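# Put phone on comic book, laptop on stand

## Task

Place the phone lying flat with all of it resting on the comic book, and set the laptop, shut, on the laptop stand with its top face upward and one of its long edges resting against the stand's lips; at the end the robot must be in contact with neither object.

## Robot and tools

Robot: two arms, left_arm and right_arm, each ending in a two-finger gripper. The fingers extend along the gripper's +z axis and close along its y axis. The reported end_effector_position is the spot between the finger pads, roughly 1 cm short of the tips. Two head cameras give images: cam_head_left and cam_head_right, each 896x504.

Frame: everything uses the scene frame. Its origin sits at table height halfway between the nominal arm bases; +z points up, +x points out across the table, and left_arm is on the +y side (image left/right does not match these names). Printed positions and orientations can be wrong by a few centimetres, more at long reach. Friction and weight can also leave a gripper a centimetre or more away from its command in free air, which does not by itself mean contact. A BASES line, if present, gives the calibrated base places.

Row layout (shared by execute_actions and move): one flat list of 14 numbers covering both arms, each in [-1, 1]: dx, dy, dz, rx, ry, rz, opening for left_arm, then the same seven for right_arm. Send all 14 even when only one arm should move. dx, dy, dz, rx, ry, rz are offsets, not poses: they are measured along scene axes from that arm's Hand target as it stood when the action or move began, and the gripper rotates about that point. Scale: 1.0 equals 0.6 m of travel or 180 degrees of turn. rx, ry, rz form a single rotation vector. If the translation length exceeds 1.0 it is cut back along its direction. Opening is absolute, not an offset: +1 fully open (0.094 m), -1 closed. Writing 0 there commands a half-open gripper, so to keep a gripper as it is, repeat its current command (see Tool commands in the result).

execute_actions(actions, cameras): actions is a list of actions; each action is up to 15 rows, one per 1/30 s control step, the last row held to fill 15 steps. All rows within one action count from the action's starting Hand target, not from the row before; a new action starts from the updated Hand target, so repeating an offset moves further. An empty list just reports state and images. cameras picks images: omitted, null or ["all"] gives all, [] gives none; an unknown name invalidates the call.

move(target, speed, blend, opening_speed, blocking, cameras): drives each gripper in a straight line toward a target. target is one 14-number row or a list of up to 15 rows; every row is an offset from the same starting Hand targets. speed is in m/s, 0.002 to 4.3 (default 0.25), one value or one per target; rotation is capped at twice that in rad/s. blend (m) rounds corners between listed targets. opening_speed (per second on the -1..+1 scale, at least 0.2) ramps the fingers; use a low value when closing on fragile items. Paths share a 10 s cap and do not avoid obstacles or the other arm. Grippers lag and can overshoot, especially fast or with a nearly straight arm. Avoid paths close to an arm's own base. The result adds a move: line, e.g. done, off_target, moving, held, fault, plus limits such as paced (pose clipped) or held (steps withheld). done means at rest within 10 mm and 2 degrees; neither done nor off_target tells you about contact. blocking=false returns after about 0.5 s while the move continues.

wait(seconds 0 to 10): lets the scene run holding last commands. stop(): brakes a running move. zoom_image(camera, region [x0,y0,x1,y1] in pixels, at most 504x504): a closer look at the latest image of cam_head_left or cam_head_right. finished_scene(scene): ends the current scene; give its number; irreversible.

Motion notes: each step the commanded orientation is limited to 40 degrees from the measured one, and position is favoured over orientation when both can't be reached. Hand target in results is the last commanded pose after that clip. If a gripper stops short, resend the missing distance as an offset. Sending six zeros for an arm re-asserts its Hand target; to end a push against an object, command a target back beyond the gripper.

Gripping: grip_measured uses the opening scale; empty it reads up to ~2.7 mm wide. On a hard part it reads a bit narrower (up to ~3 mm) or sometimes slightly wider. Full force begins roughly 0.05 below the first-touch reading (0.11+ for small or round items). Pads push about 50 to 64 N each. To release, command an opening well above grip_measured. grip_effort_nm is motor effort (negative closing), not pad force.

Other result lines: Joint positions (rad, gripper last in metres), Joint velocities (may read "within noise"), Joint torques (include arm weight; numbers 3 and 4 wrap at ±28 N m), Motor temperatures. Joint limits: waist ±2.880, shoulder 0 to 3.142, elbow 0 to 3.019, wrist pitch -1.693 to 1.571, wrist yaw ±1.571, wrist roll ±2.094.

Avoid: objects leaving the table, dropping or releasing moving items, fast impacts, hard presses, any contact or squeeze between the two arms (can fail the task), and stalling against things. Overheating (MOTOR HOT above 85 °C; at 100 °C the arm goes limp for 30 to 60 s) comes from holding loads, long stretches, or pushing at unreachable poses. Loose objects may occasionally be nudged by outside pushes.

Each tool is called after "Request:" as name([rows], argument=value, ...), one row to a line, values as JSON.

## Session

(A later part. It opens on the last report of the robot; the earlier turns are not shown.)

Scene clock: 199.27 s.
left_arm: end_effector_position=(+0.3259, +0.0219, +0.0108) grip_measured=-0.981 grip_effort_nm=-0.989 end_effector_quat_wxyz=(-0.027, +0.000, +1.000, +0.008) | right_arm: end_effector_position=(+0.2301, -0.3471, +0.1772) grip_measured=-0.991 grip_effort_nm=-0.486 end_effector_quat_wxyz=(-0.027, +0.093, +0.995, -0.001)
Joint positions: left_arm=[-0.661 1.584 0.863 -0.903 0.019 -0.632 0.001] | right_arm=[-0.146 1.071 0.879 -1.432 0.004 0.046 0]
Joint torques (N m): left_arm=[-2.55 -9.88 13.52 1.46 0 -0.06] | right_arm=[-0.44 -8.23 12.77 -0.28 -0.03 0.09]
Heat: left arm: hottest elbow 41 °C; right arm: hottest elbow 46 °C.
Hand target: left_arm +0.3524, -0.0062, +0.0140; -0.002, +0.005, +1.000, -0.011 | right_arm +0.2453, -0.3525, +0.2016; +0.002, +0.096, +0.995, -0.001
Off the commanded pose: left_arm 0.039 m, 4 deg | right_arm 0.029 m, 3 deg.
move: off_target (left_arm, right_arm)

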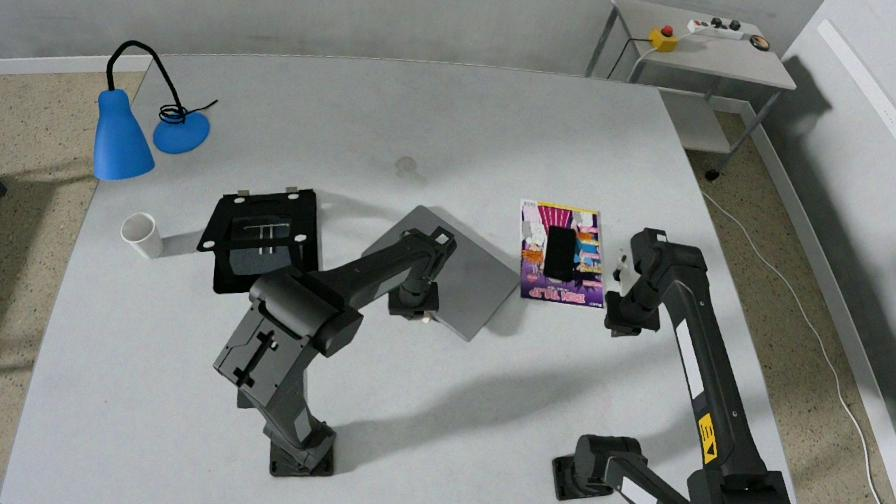

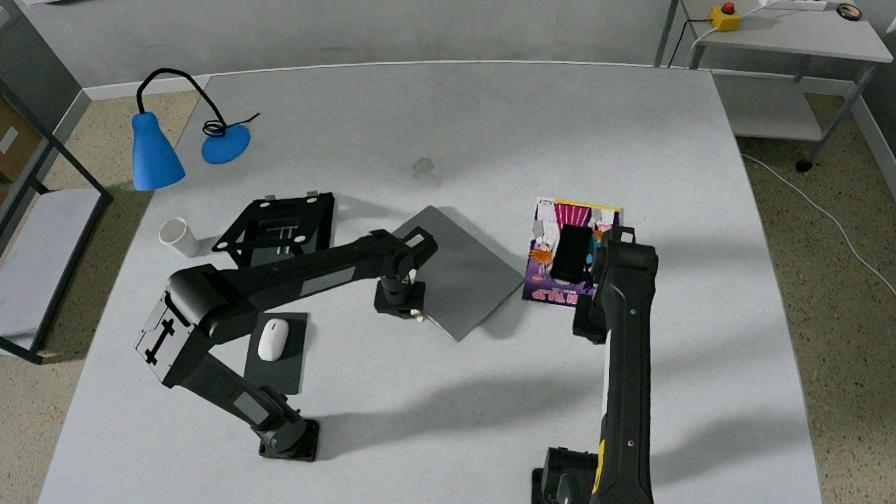

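Request:
move([
  [-0.14,0.12,0.0,0,0,0,-1,0,0,0,0,0,0,-1],
  [-0.16,0.17,0.22,0,0,0,-1,0,0,0,0,0,0,-1],
], speed=[0.15,0.3], blend=0.02)

Request:
zoom_image(camera="cam_head_left", region=[330, 190, 530, 360])

Request:
zoom_image(camera="cam_head_right", region=[330, 190, 530, 360])

Scene clock: 204.33 s.
left_arm: end_effector_position=(+0.2362, +0.1044, +0.1210) grip_measured=-0.981 grip_effort_nm=-0.984 end_effector_quat_wxyz=(-0.028, +0.007, +1.000, +0.006) | right_arm: end_effector_position=(+0.2301, -0.3471, +0.1772) grip_measured=-0.991 grip_effort_nm=-0.481 end_effector_quat_wxyz=(-0.027, +0.093, +0.995, -0.001)
Joint positions: left_arm=[-0.606 1.075 0.729 -1.278 0.019 -0.564 0.001] | right_arm=[-0.146 1.071 0.879 -1.432 0.004 0.046 0]
Joint torques (N m): left_arm=[-0.5 -7.41 15.47 -0.13 -0.02 0.11] | right_arm=[-0.44 -8.23 12.74 -0.27 -0.03 0.09]
Heat: left arm: hottest elbow 41 °C; right arm: hottest elbow 47 °C.
Hand target: left_arm +0.2564, +0.0958, +0.1459; -0.002, +0.005, +1.000, -0.011 | right_arm +0.2453, -0.3525, +0.2016; +0.002, +0.096, +0.995, -0.001
Off the commanded pose: left_arm 0.033 m, 4 deg | right_arm 0.029 m, 3 deg.
move: off_target (left_arm, right_arm)

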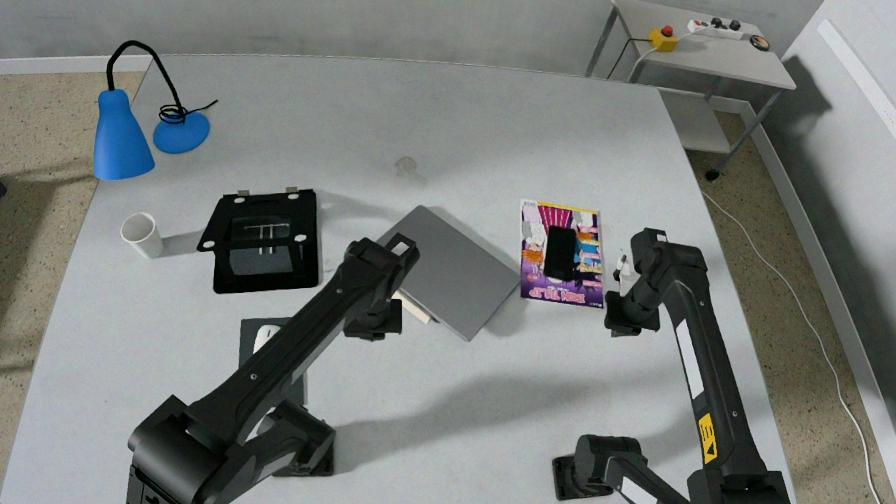

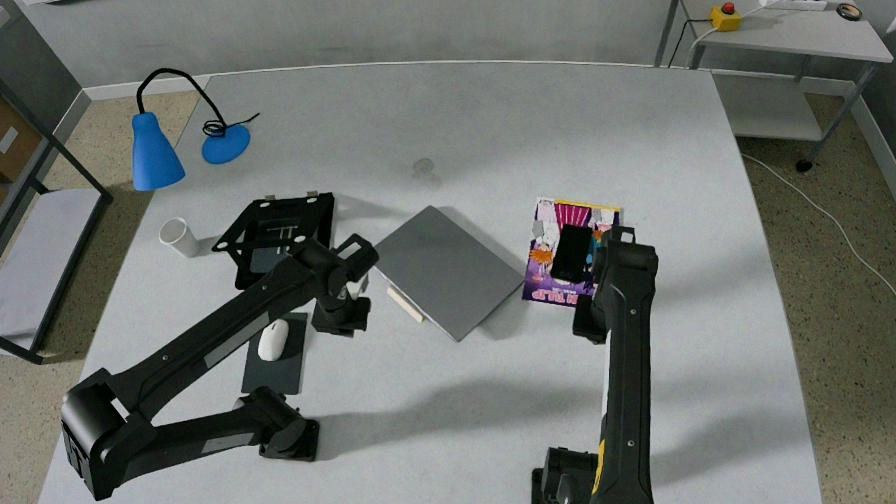

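Scaled by 2.520.

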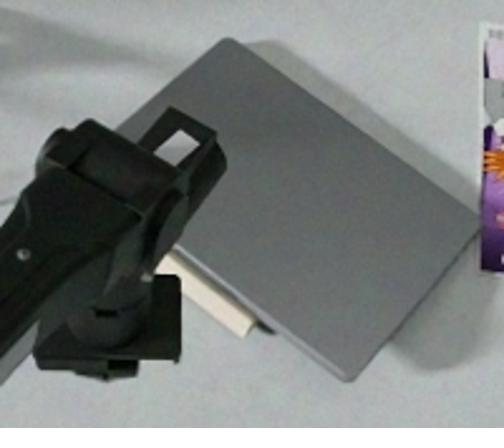

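Scaled by 2.520.

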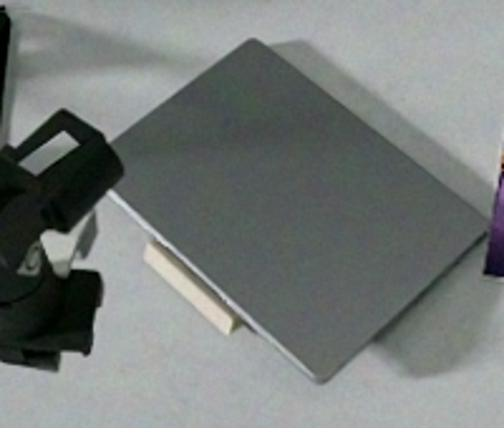

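Request:
move([
  [-0.03,-0.14,0.06,0.195,-0.432,-0.623,0.49,0,0,0,0,0,0,-1],
], speed=0.5, cameras=[])

Scene clock: 238.87 s.
left_arm: end_effector_position=(+0.2353, +0.0090, +0.1797) grip_measured=+0.488 grip_effort_nm=0.120 end_effector_quat_wxyz=(+0.503, +0.764, +0.335, +0.228) | right_arm: end_effector_position=(+0.2301, -0.3471, +0.1772) grip_measured=-0.991 grip_effort_nm=-0.476 end_effector_quat_wxyz=(-0.027, +0.093, +0.995, -0.001)
Joint positions: left_arm=[-1 0.468 0.242 -0.185 -0.22 1.489 0.07] | right_arm=[-0.146 1.071 0.879 -1.432 0.004 0.046 0]
Joint torques (N m): left_arm=[0.32 -0.85 10.92 2.5 0.03 0] | right_arm=[-0.32 -8.29 12.75 -0.27 -0.03 0.09]
Motor temperatures (°C): left_arm=[22 26 44 24 26 23 29] | right_arm=[26 34 51 25 24 23 26]
Heat: left arm: hottest elbow 44 °C; right arm: hottest elbow 51 °C.
Hand target: left_arm +0.2384, +0.0117, +0.1819; +0.510, +0.757, +0.334, +0.235 | right_arm +0.2453, -0.3525, +0.2016; +0.002, +0.096, +0.995, -0.001
Off the commanded pose: left_arm 0.005 m, 1 deg | right_arm 0.029 m, 3 deg.
move: off_target (right_arm)

Request:
move([
  [0,-0.067,-0.13,0,0,0,0.49,0,0,0,0,0,0,-1],
  [0.008,-0.075,-0.223,0,0,0,0.49,0,0,0,0,0,0,-1],
], speed=[0.2,0.1])

Request:
zoom_image(camera="cam_head_left", region=[330, 200, 530, 400])

Request:
zoom_image(camera="cam_head_right", region=[330, 200, 530, 400])

Scene clock: 244.37 s.
left_arm: end_effector_position=(+0.2471, -0.0340, +0.0495) grip_measured=+0.488 grip_effort_nm=0.120 end_effector_quat_wxyz=(+0.508, +0.756, +0.339, +0.235) | right_arm: end_effector_position=(+0.2301, -0.3471, +0.1772) grip_measured=-0.991 grip_effort_nm=-0.476 end_effector_quat_wxyz=(-0.027, +0.093, +0.995, -0.001)
Joint positions: left_arm=[-1.088 1.446 0.104 0.939 -0.318 1.45 0.07] | right_arm=[-0.146 1.071 0.879 -1.432 0.004 0.046 0]
Joint torques (N m): left_arm=[-2.43 -5.95 3.55 2.37 -0.19 -0.06] | right_arm=[-0.38 -8.29 12.74 -0.25 -0.03 0.08]
Heat: left arm: hottest elbow 43 °C; right arm: hottest elbow 51 °C.
Hand target: left_arm +0.2433, -0.0333, +0.0483; +0.510, +0.757, +0.334, +0.235 | right_arm +0.2453, -0.3525, +0.2016; +0.002, +0.096, +0.995, -0.001
Off the commanded pose: left_arm 0.004 m, 1 deg | right_arm 0.029 m, 3 deg.
move: off_target (right_arm)

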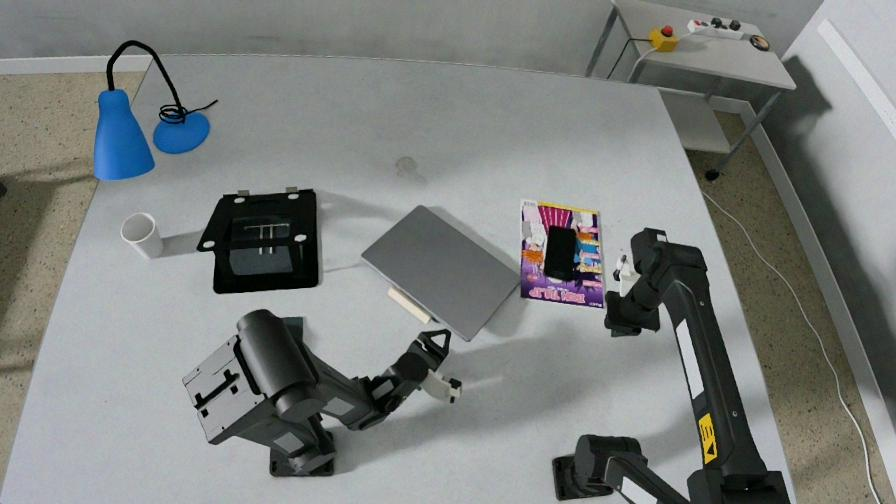

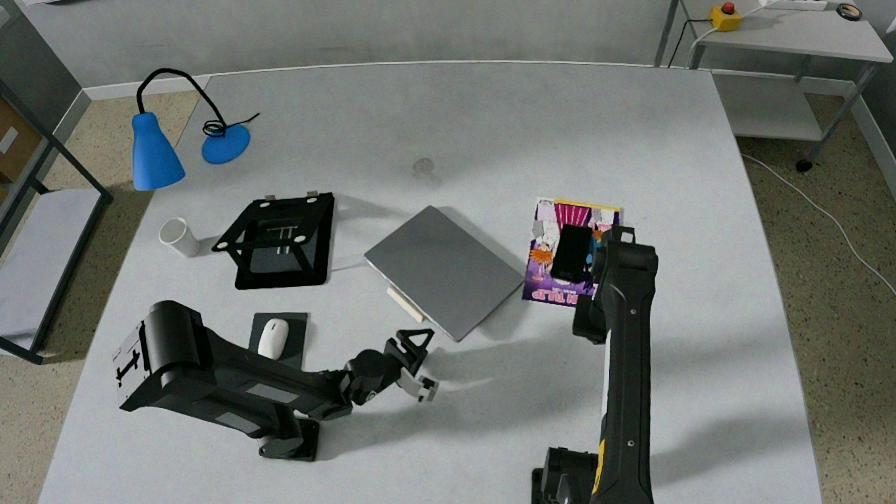

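Scaled by 2.520.

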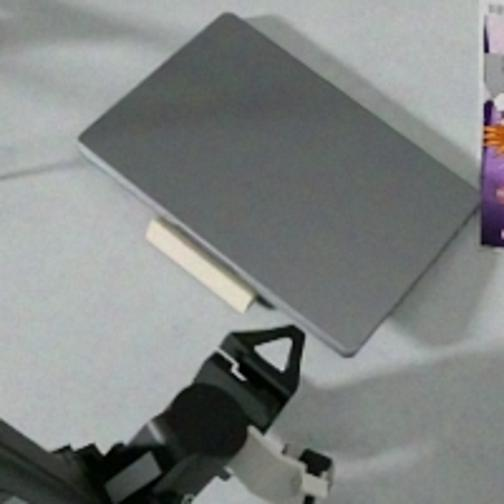

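Scaled by 2.520.

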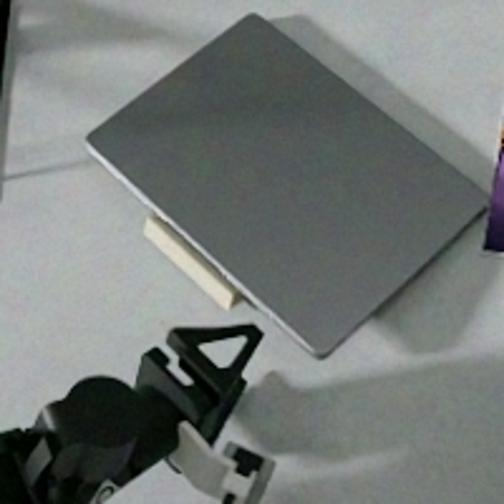

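Request:
move([
  [0.022,0.025,-0.005,0,0,0,0.49,0,0,0,0,0,0,-1],
  [0.095,-0.038,-0.005,0,0,0,0.49,0,0,0,0,0,0,-1],
], speed=[0.08,0.06])

Request:
zoom_image(camera="cam_head_left", region=[330, 200, 530, 400])

Request:
zoom_image(camera="cam_head_right", region=[330, 200, 530, 400])

Scene clock: 249.87 s.
left_arm: end_effector_position=(+0.2883, -0.0489, +0.0421) grip_measured=+0.488 grip_effort_nm=0.115 end_effector_quat_wxyz=(+0.508, +0.760, +0.334, +0.229) | right_arm: end_effector_position=(+0.2301, -0.3471, +0.1772) grip_measured=-0.991 grip_effort_nm=-0.481 end_effector_quat_wxyz=(-0.027, +0.093, +0.995, -0.001)
Joint positions: left_arm=[-0.952 1.559 0.194 0.968 -0.176 1.507 0.07] | right_arm=[-0.146 1.071 0.879 -1.432 0.004 0.046 0]
Joint torques (N m): left_arm=[-0.38 -7.18 6.98 1.35 0.09 0.01] | right_arm=[-0.38 -8.23 12.74 -0.27 -0.03 0.09]
Heat: left arm: hottest elbow 42 °C; right arm: hottest elbow 51 °C.
Hand target: left_arm +0.3003, -0.0560, +0.0452; +0.510, +0.757, +0.334, +0.235 | right_arm +0.2453, -0.3525, +0.2016; +0.002, +0.096, +0.995, -0.001
Off the commanded pose: left_arm 0.014 m, 1 deg | right_arm 0.029 m, 3 deg.
move: off_target (left_arm, right_arm)

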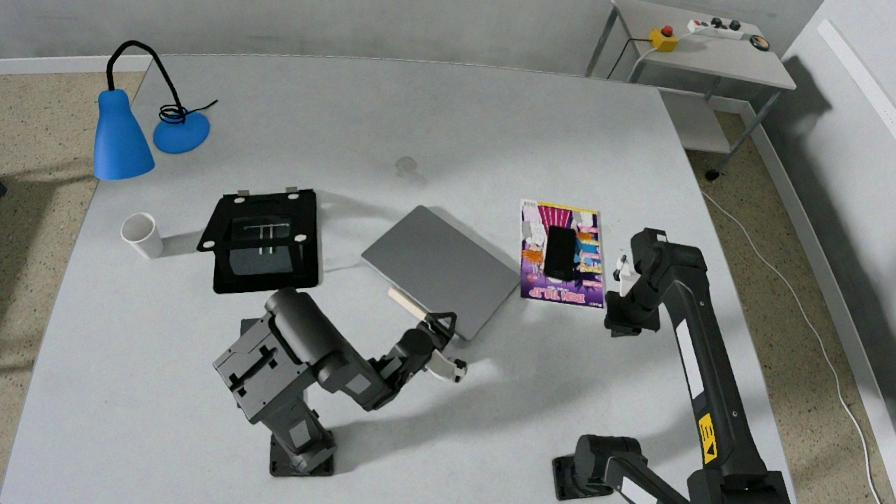

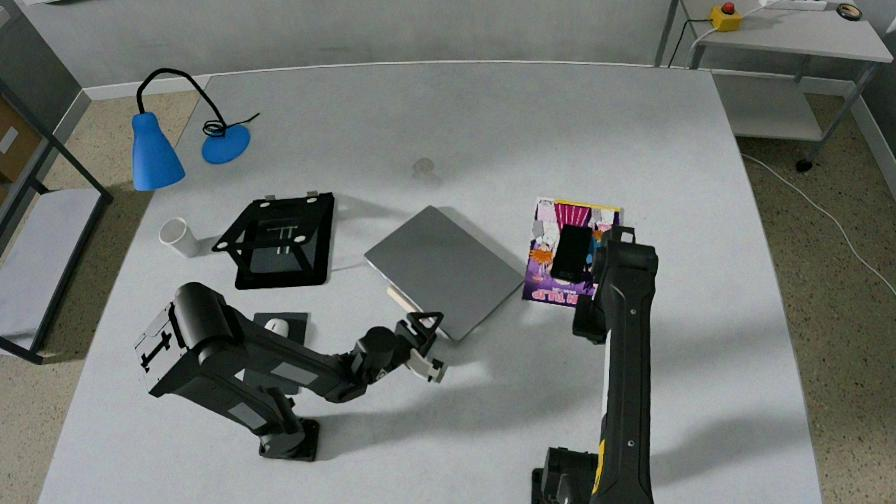

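Scaled by 2.520.

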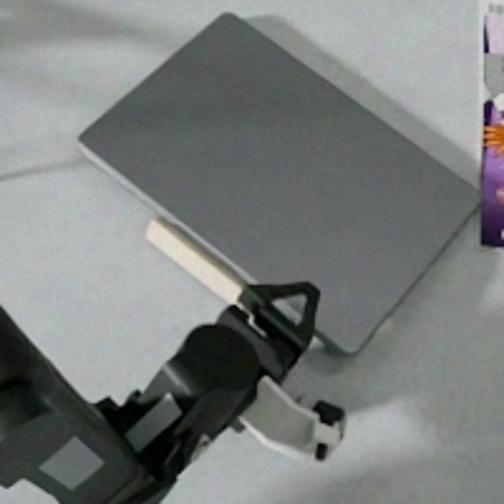

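Scaled by 2.520.

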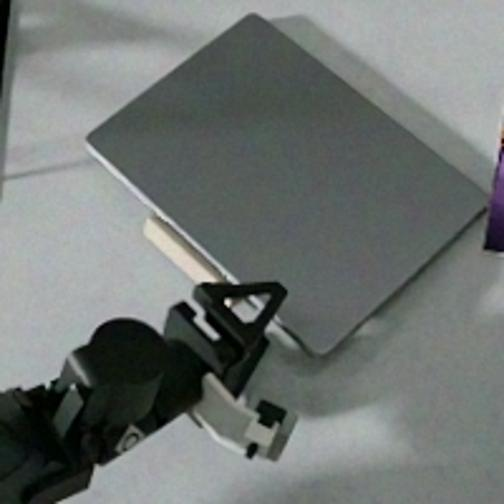

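Request:
move(target=[0.016,-0.015,-0.002,0,0,0,0.49,0,0,0,0,0,0,-1], speed=0.06)

Request:
zoom_image(camera="cam_head_left", region=[330, 200, 530, 400])

Scene clock: 253.20 s.
left_arm: end_effector_position=(+0.2979, -0.0586, +0.0423) grip_measured=+0.488 grip_effort_nm=0.120 end_effector_quat_wxyz=(+0.509, +0.759, +0.334, +0.229) | right_arm: end_effector_position=(+0.2301, -0.3471, +0.1772) grip_measured=-0.991 grip_effort_nm=-0.481 end_effector_quat_wxyz=(-0.027, +0.093, +0.995, -0.001)
Joint positions: left_arm=[-0.945 1.583 0.229 0.963 -0.169 1.51 0.07] | right_arm=[-0.146 1.071 0.879 -1.432 0.004 0.046 0]
Joint torques (N m): left_arm=[-0.73 -7.47 6.78 1.4 0.03 0.02] | right_arm=[-0.32 -8.23 12.77 -0.27 -0.03 0.08]
Heat: left arm: hottest elbow 41 °C; right arm: hottest elbow 52 °C.
Hand target: left_arm +0.3099, -0.0651, +0.0440; +0.510, +0.757, +0.334, +0.235 | right_arm +0.2453, -0.3525, +0.2016; +0.002, +0.096, +0.995, -0.001
Off the commanded pose: left_arm 0.014 m, 1 deg | right_arm 0.029 m, 3 deg.
move: off_target (left_arm, right_arm)

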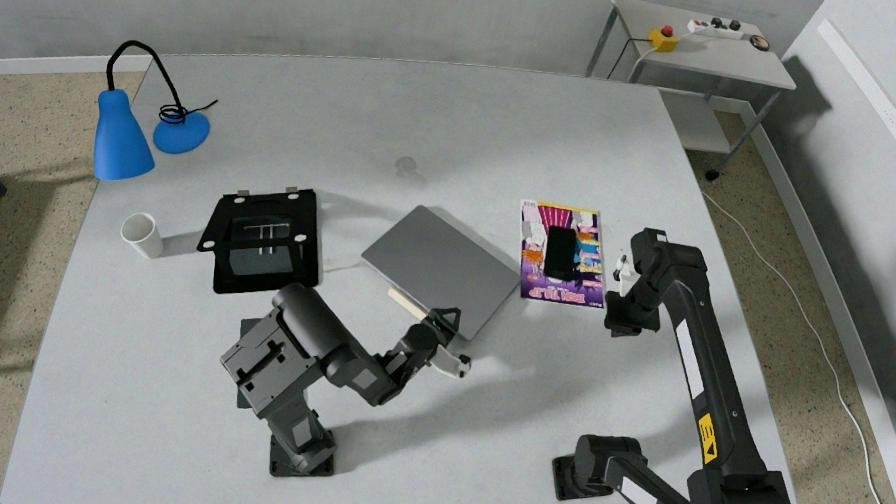

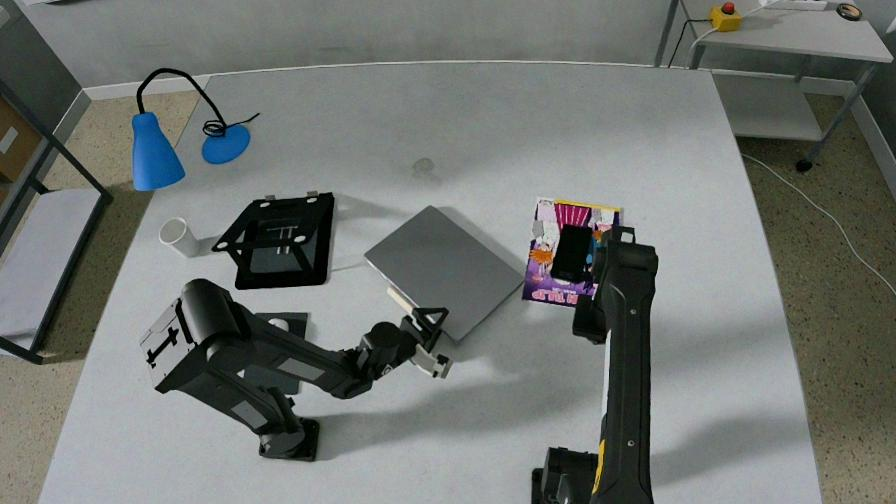

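Scaled by 2.520.

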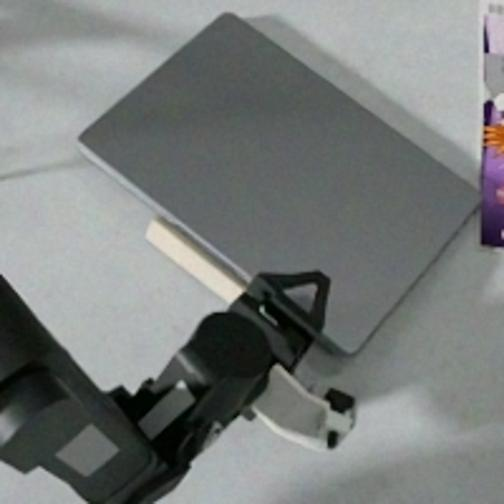

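Good; n=.263. Close.

Request:
move([
  [0,0,0,0,0,0,-0.2,0,0,0,0,0,0,-1],
  [0,0,0,0,0,0,-1,0,0,0,0,0,0,-1],
], opening_speed=0.3)

Request:
zoom_image(camera="cam_head_left", region=[330, 200, 530, 400])

Scene clock: 263.67 s.
left_arm: end_effector_position=(+0.2968, -0.0572, +0.0367) grip_measured=-0.614 grip_effort_nm=-1.009 end_effector_quat_wxyz=(+0.502, +0.764, +0.335, +0.227) | right_arm: end_effector_position=(+0.2301, -0.3471, +0.1772) grip_measured=-0.991 grip_effort_nm=-0.476 end_effector_quat_wxyz=(-0.027, +0.093, +0.995, -0.001)
Joint positions: left_arm=[-0.944 1.593 0.229 0.953 -0.168 1.511 0.018] | right_arm=[-0.146 1.071 0.879 -1.432 0.004 0.046 0]
Joint torques (N m): left_arm=[-0.73 -8.59 6.95 1.72 0.01 0.02] | right_arm=[-0.38 -8.29 12.71 -0.28 -0.02 0.09]
Heat: left arm: hottest elbow 40 °C; right arm: hottest elbow 52 °C.
Hand target: left_arm +0.3099, -0.0650, +0.0439; +0.510, +0.757, +0.335, +0.235 | right_arm +0.2453, -0.3525, +0.2016; +0.002, +0.096, +0.995, -0.001
Off the commanded pose: left_arm 0.017 m, 2 deg | right_arm 0.029 m, 3 deg.
move: off_target (left_arm, right_arm); target 2's new opening was sent with left_arm's hand 0.015 m and 1 deg from that target

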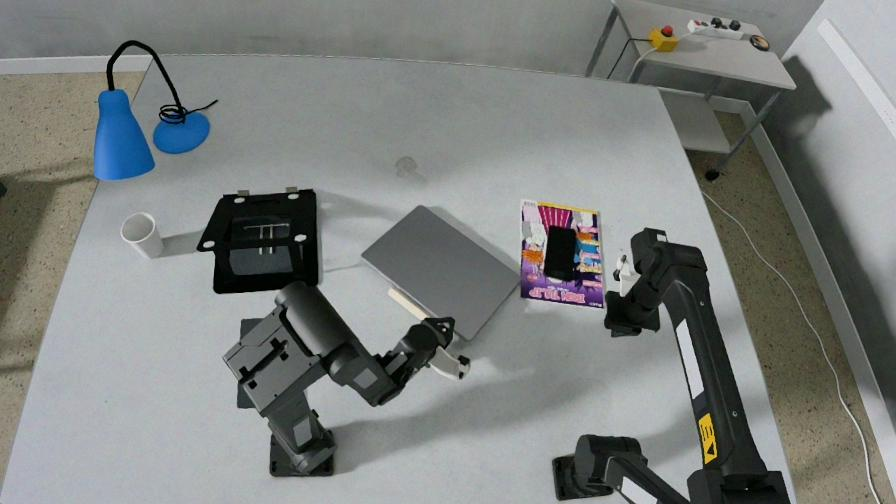

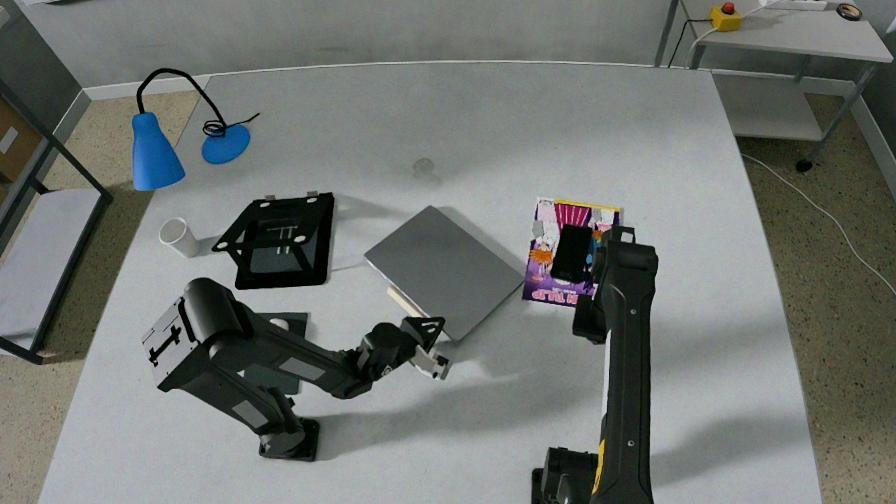

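Scaled by 2.520.

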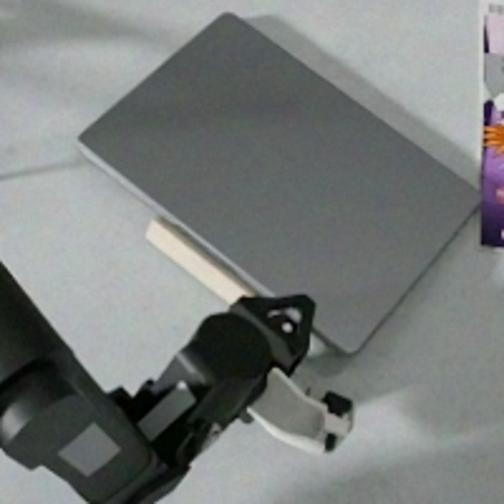

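Request:
move([
  [0,0,0.16,0.044,0.050,0,-1,0,0,0,0,0,0,-1],
], speed=0.08)

Request:
zoom_image(camera="cam_head_left", region=[330, 200, 530, 400])

Scene clock: 267.90 s.
left_arm: end_effector_position=(+0.2850, -0.0422, +0.0905) grip_measured=-0.614 grip_effort_nm=-1.004 end_effector_quat_wxyz=(+0.384, +0.833, +0.353, +0.184) | right_arm: end_effector_position=(+0.2301, -0.3471, +0.1772) grip_measured=-0.991 grip_effort_nm=-0.476 end_effector_quat_wxyz=(-0.027, +0.093, +0.995, -0.001)
Joint positions: left_arm=[-0.932 1.084 0.373 0.014 -0.139 1.5 0.018] | right_arm=[-0.146 1.071 0.879 -1.432 0.004 0.046 0]
Joint torques (N m): left_arm=[-0.62 -9.29 16.65 1.18 -0.06 -0.11] | right_arm=[-0.38 -8.23 12.72 -0.29 -0.02 0.09]
Heat: left arm: hottest elbow 40 °C; right arm: hottest elbow 52 °C.
Hand target: left_arm +0.3099, -0.0650, +0.1400; +0.429, +0.806, +0.356, +0.198 | right_arm +0.2453, -0.3525, +0.2016; +0.002, +0.096, +0.995, -0.001
Off the commanded pose: left_arm 0.060 m, 6 deg | right_arm 0.029 m, 3 deg.
move: off_target (left_arm, right_arm)

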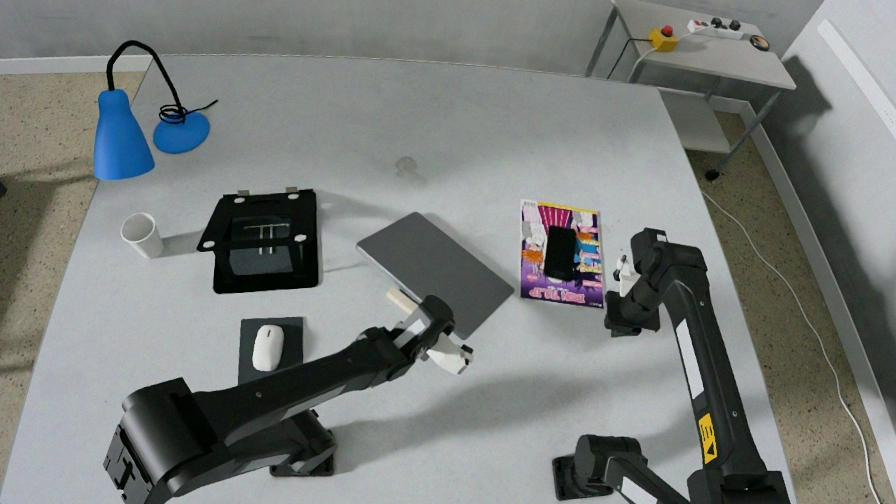

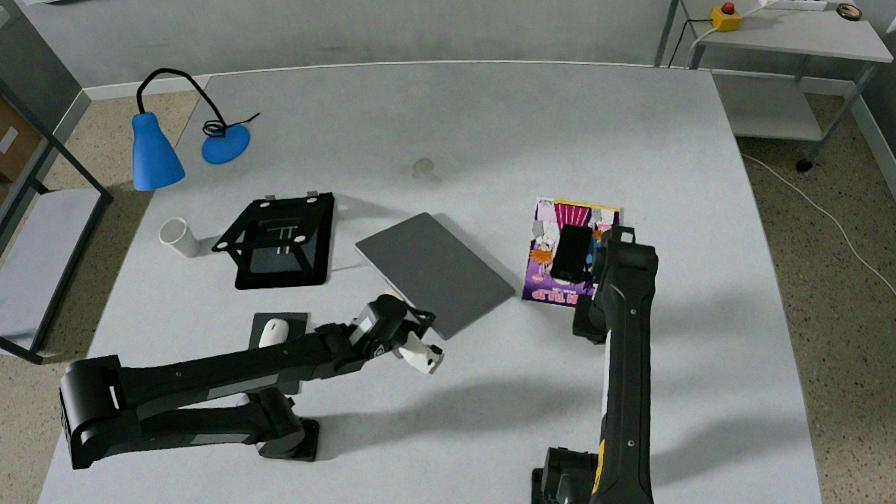

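Scaled by 2.520.

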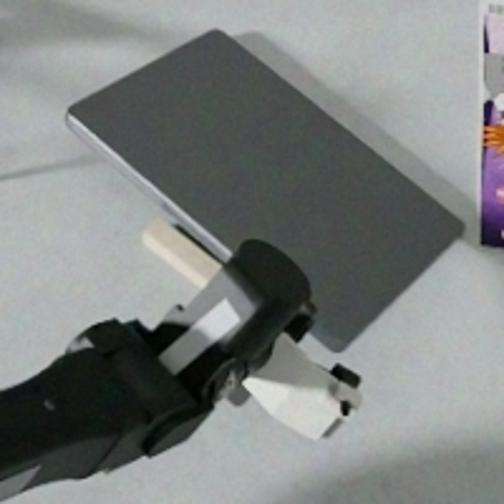

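Request:
move([
  [-0.05,0.044,0,0,0,0,-1,0,0,0,0,0,0,-1],
], speed=0.08)

Request:
zoom_image(camera="cam_head_left", region=[330, 200, 530, 400])

Scene clock: 272.20 s.
left_arm: end_effector_position=(+0.2753, -0.0284, +0.1071) grip_measured=-0.630 grip_effort_nm=-1.004 end_effector_quat_wxyz=(+0.389, +0.829, +0.356, +0.189) | right_arm: end_effector_position=(+0.2301, -0.3471, +0.1772) grip_measured=-0.991 grip_effort_nm=-0.481 end_effector_quat_wxyz=(-0.027, +0.093, +0.995, -0.001)
Joint positions: left_arm=[-0.934 0.967 0.356 -0.075 -0.149 1.496 0.017] | right_arm=[-0.146 1.071 0.879 -1.432 0.004 0.046 0]
Joint torques (N m): left_arm=[-1.9 -8.94 11.79 2.26 -0.4 -0.2] | right_arm=[-0.44 -8.35 12.75 -0.25 -0.03 0.08]
Heat: left arm: hottest elbow 40 °C; right arm: hottest elbow 53 °C.
Hand target: left_arm +0.2799, -0.0387, +0.1400; +0.429, +0.806, +0.356, +0.197 | right_arm +0.2453, -0.3525, +0.2016; +0.002, +0.096, +0.995, -0.001
Off the commanded pose: left_arm 0.035 m, 5 deg | right_arm 0.029 m, 3 deg.
move: off_target (left_arm, right_arm)

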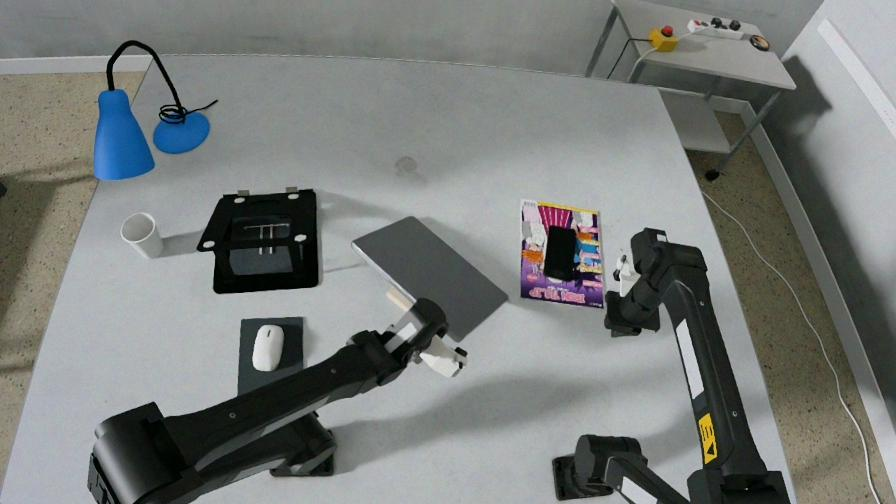

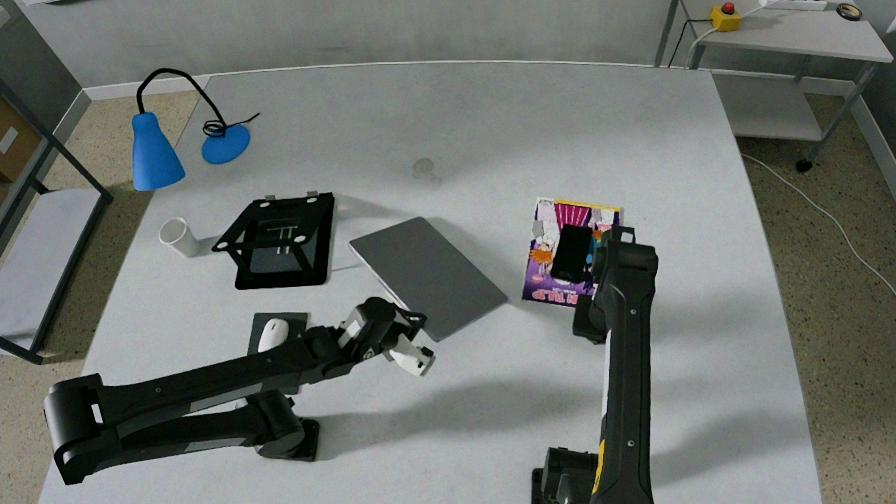

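Scaled by 2.520.

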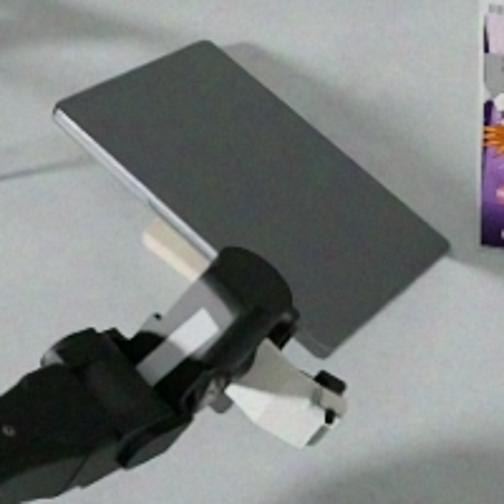

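Request:
move([
  [-0.038,0.033,0,0,0,0,-1,0,0,0,0,0,0,-1],
  [-0.038,0.033,-0.165,-0.044,-0.050,0,-1,0,0,0,0,0,0,-1],
], speed=0.07)

Request:
zoom_image(camera="cam_head_left", region=[330, 200, 530, 400])

Request:
zoom_image(camera="cam_head_right", region=[330, 200, 530, 400])

Scene clock: 278.20 s.
left_arm: end_effector_position=(+0.2589, -0.0172, +0.0426) grip_measured=-0.631 grip_effort_nm=-1.009 end_effector_quat_wxyz=(+0.511, +0.754, +0.342, +0.232) | right_arm: end_effector_position=(+0.2301, -0.3471, +0.1772) grip_measured=-0.991 grip_effort_nm=-0.481 end_effector_quat_wxyz=(-0.027, +0.093, +0.995, -0.001)
Joint positions: left_arm=[-0.988 1.509 0.08 1.039 -0.223 1.48 0.017] | right_arm=[-0.146 1.071 0.879 -1.432 0.004 0.046 0]
Joint torques (N m): left_arm=[-2.32 -5.77 3.26 2.32 -0.26 0.11] | right_arm=[-0.44 -8.23 12.72 -0.27 -0.03 0.09]
Motor temperatures (°C): left_arm=[22 26 39 24 26 23 29] | right_arm=[26 34 53 25 24 23 26]
Heat: left arm: hottest elbow 39 °C; right arm: hottest elbow 53 °C.
Hand target: left_arm +0.2570, -0.0189, +0.0409; +0.510, +0.757, +0.334, +0.235 | right_arm +0.2453, -0.3525, +0.2016; +0.002, +0.096, +0.995, -0.001
Off the commanded pose: left_arm 0.003 m, 1 deg | right_arm 0.029 m, 3 deg.
move: off_target (right_arm)

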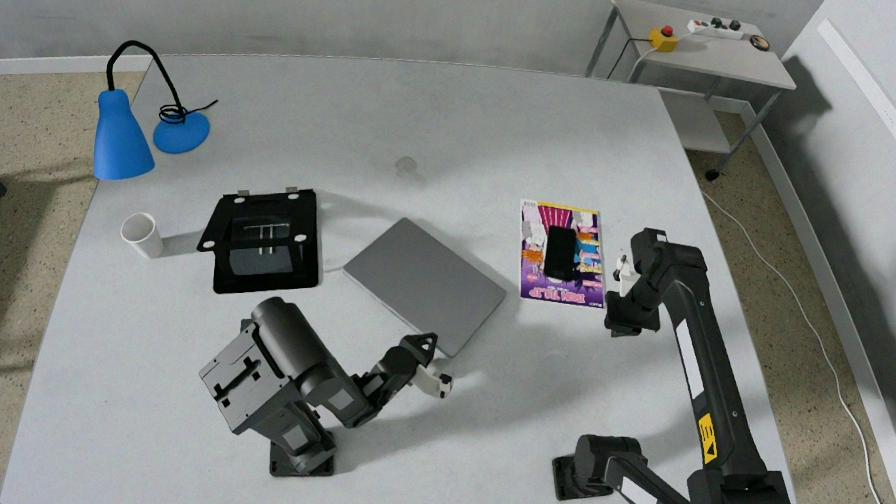

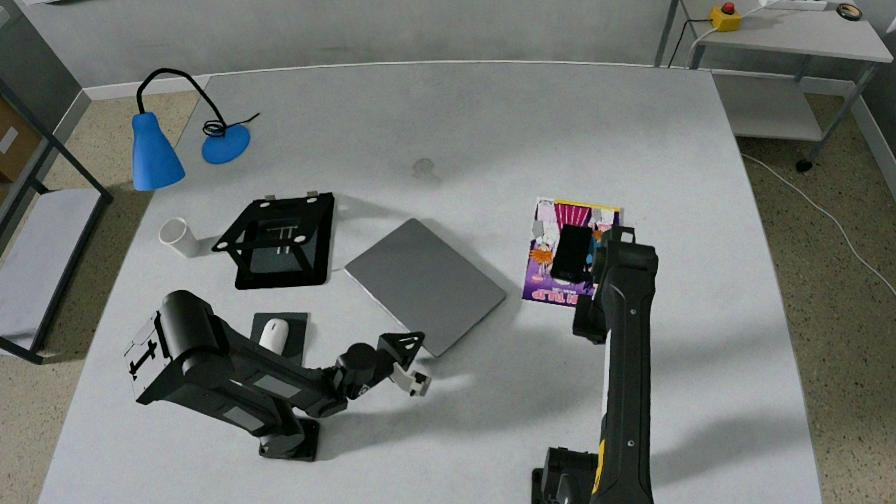

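Scaled by 2.520.

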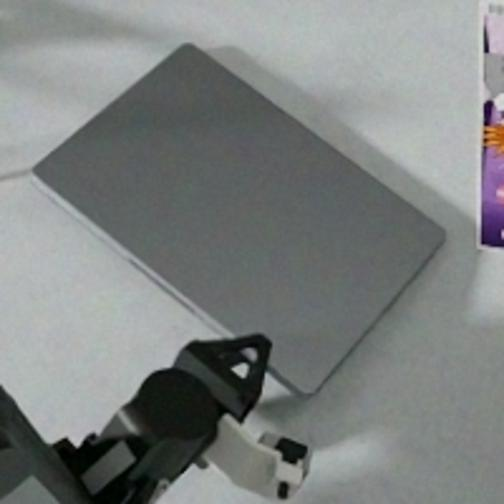

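Scaled by 2.520.

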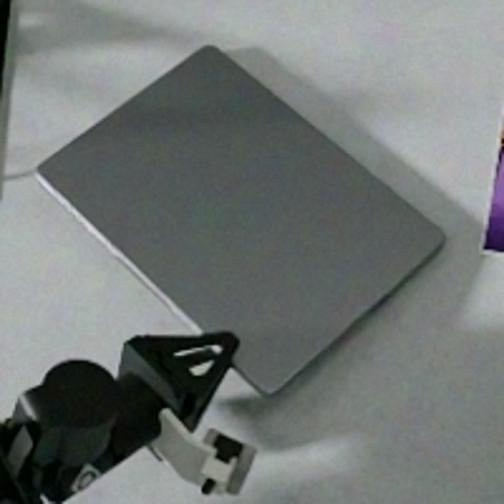

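Request:
move([
  [0,0,-0.012,0,0,0,-1,0,0,0,0,0,0,-1],
  [0,0,-0.012,0,0,0,-0.4,0,0,0,0,0,0,-1],
  [0,0,-0.010,0,0,0,0.35,0,0,0,0,0,0,-1],
], opening_speed=0.5, speed=0.03)

Request:
zoom_image(camera="cam_head_left", region=[330, 200, 530, 400])

Scene clock: 294.93 s.
left_arm: end_effector_position=(+0.2587, -0.0166, +0.0381) grip_measured=+0.346 grip_effort_nm=0.168 end_effector_quat_wxyz=(+0.515, +0.751, +0.340, +0.235) | right_arm: end_effector_position=(+0.2301, -0.3471, +0.1772) grip_measured=-0.991 grip_effort_nm=-0.481 end_effector_quat_wxyz=(-0.027, +0.093, +0.995, -0.001)
Joint positions: left_arm=[-0.988 1.581 0.076 1.127 -0.226 1.485 0.063] | right_arm=[-0.146 1.071 0.879 -1.432 0.004 0.046 0]
Joint torques (N m): left_arm=[-1.9 -6.59 3.17 1.58 -0.17 0.01] | right_arm=[-0.44 -8.29 12.72 -0.29 -0.03 0.09]
Heat: left arm: hottest elbow 38 °C; right arm: hottest elbow 53 °C.
Hand target: left_arm +0.2570, -0.0188, +0.0349; +0.510, +0.757, +0.335, +0.235 | right_arm +0.2453, -0.3525, +0.2016; +0.002, +0.096, +0.995, -0.001
Off the commanded pose: left_arm 0.004 m, 1 deg | right_arm 0.029 m, 3 deg.
move: off_target (right_arm)

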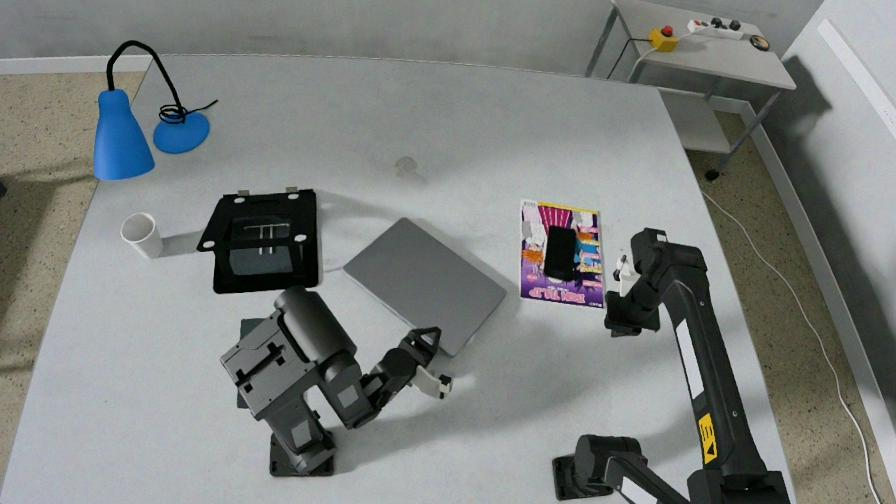

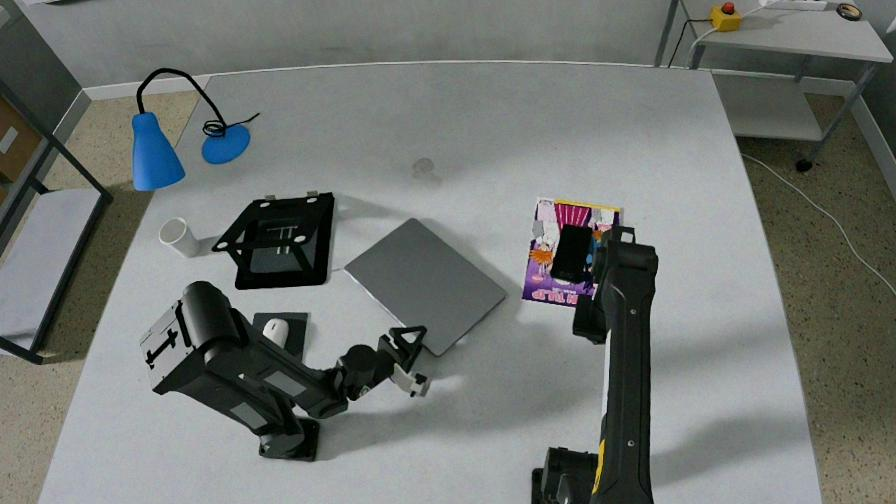

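Scaled by 2.520.

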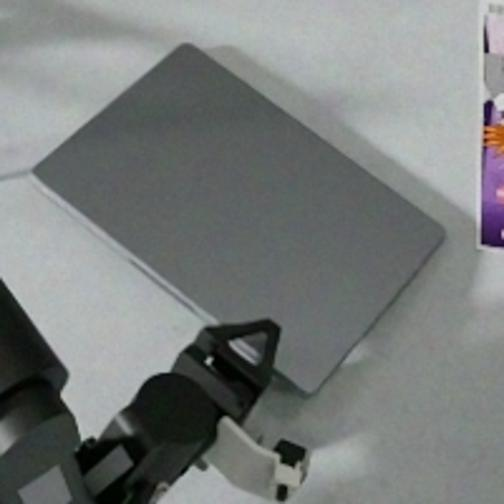

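Request:
move([
  [0,0,0.012,0.0474,0.0545,0,0.35,0,0,0,0,0,0,-1],
  [0.082,0.094,0.012,0.0474,0.0545,0,0.35,0,0,0,0,0,0,-1],
], speed=0.06)

Request:
zoom_image(camera="cam_head_left", region=[330, 200, 530, 400])

Request:
zoom_image(camera="cam_head_right", region=[330, 200, 530, 400])

Scene clock: 303.47 s.
left_arm: end_effector_position=(+0.2953, +0.0381, +0.0356) grip_measured=+0.348 grip_effort_nm=0.139 end_effector_quat_wxyz=(+0.421, +0.813, +0.358, +0.185) | right_arm: end_effector_position=(+0.2301, -0.3471, +0.1772) grip_measured=-0.991 grip_effort_nm=-0.476 end_effector_quat_wxyz=(-0.027, +0.093, +0.995, -0.001)
Joint positions: left_arm=[-0.625 1.178 0.143 0.415 0.118 1.654 0.063] | right_arm=[-0.146 1.071 0.879 -1.432 0.004 0.046 0]
Joint torques (N m): left_arm=[-0.38 -5.3 9.03 1.25 0.07 0.16] | right_arm=[-0.38 -8.29 12.75 -0.29 -0.03 0.09]
Heat: left arm: hottest elbow 37 °C; right arm: hottest elbow 54 °C.
Hand target: left_arm +0.3062, +0.0375, +0.0422; +0.422, +0.810, +0.358, +0.194 | right_arm +0.2453, -0.3525, +0.2016; +0.002, +0.096, +0.995, -0.001
Off the commanded pose: left_arm 0.013 m, 1 deg | right_arm 0.029 m, 3 deg.
move: off_target (left_arm, right_arm)

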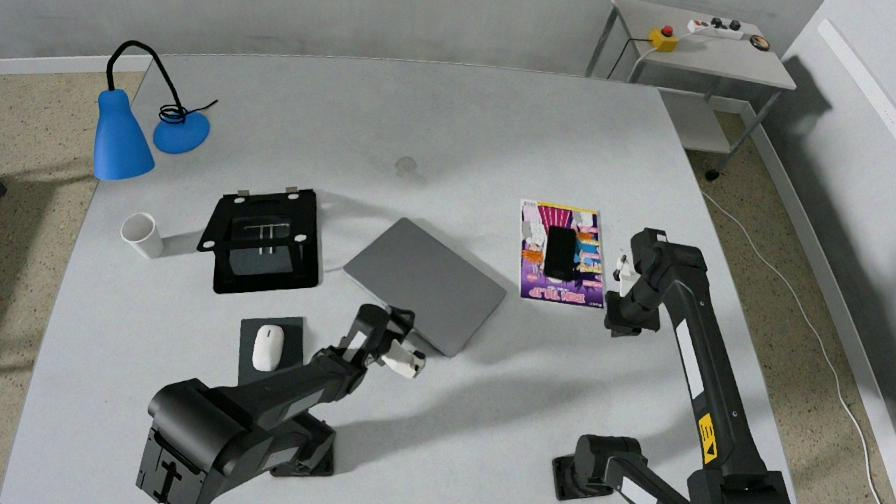

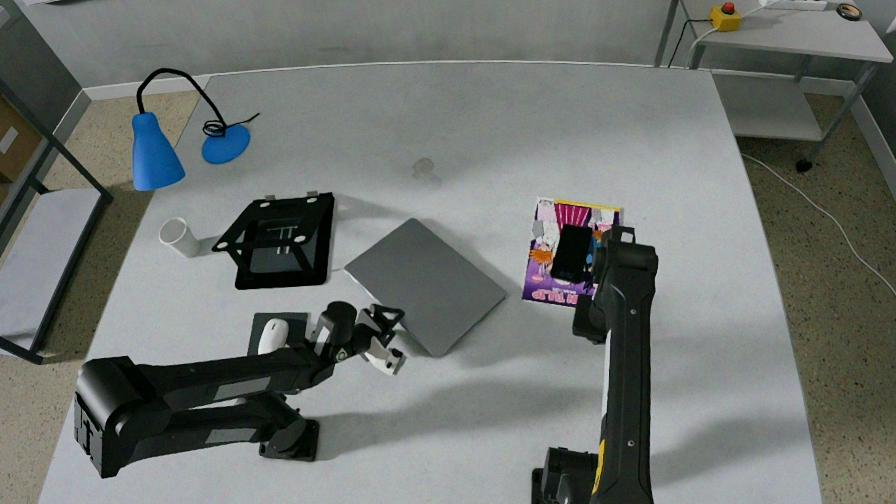

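Scaled by 2.520.

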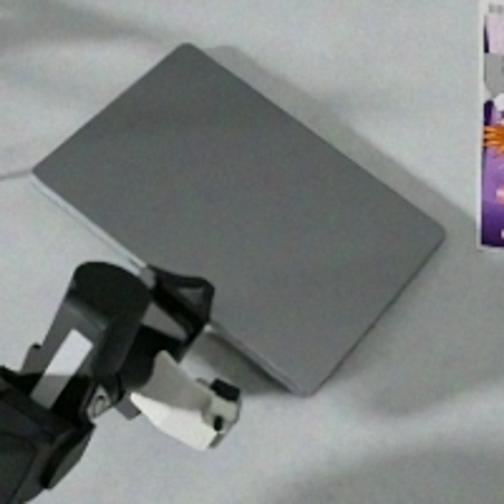

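Scaled by 2.520.

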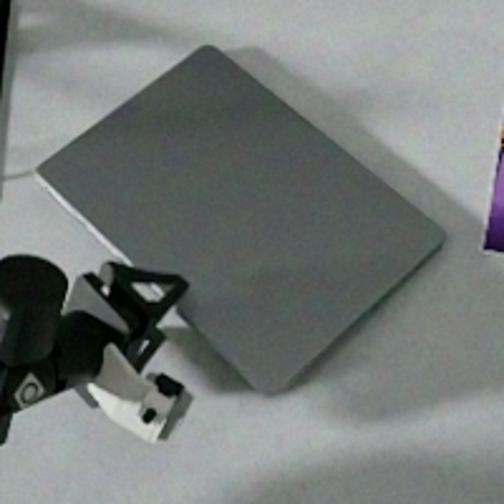

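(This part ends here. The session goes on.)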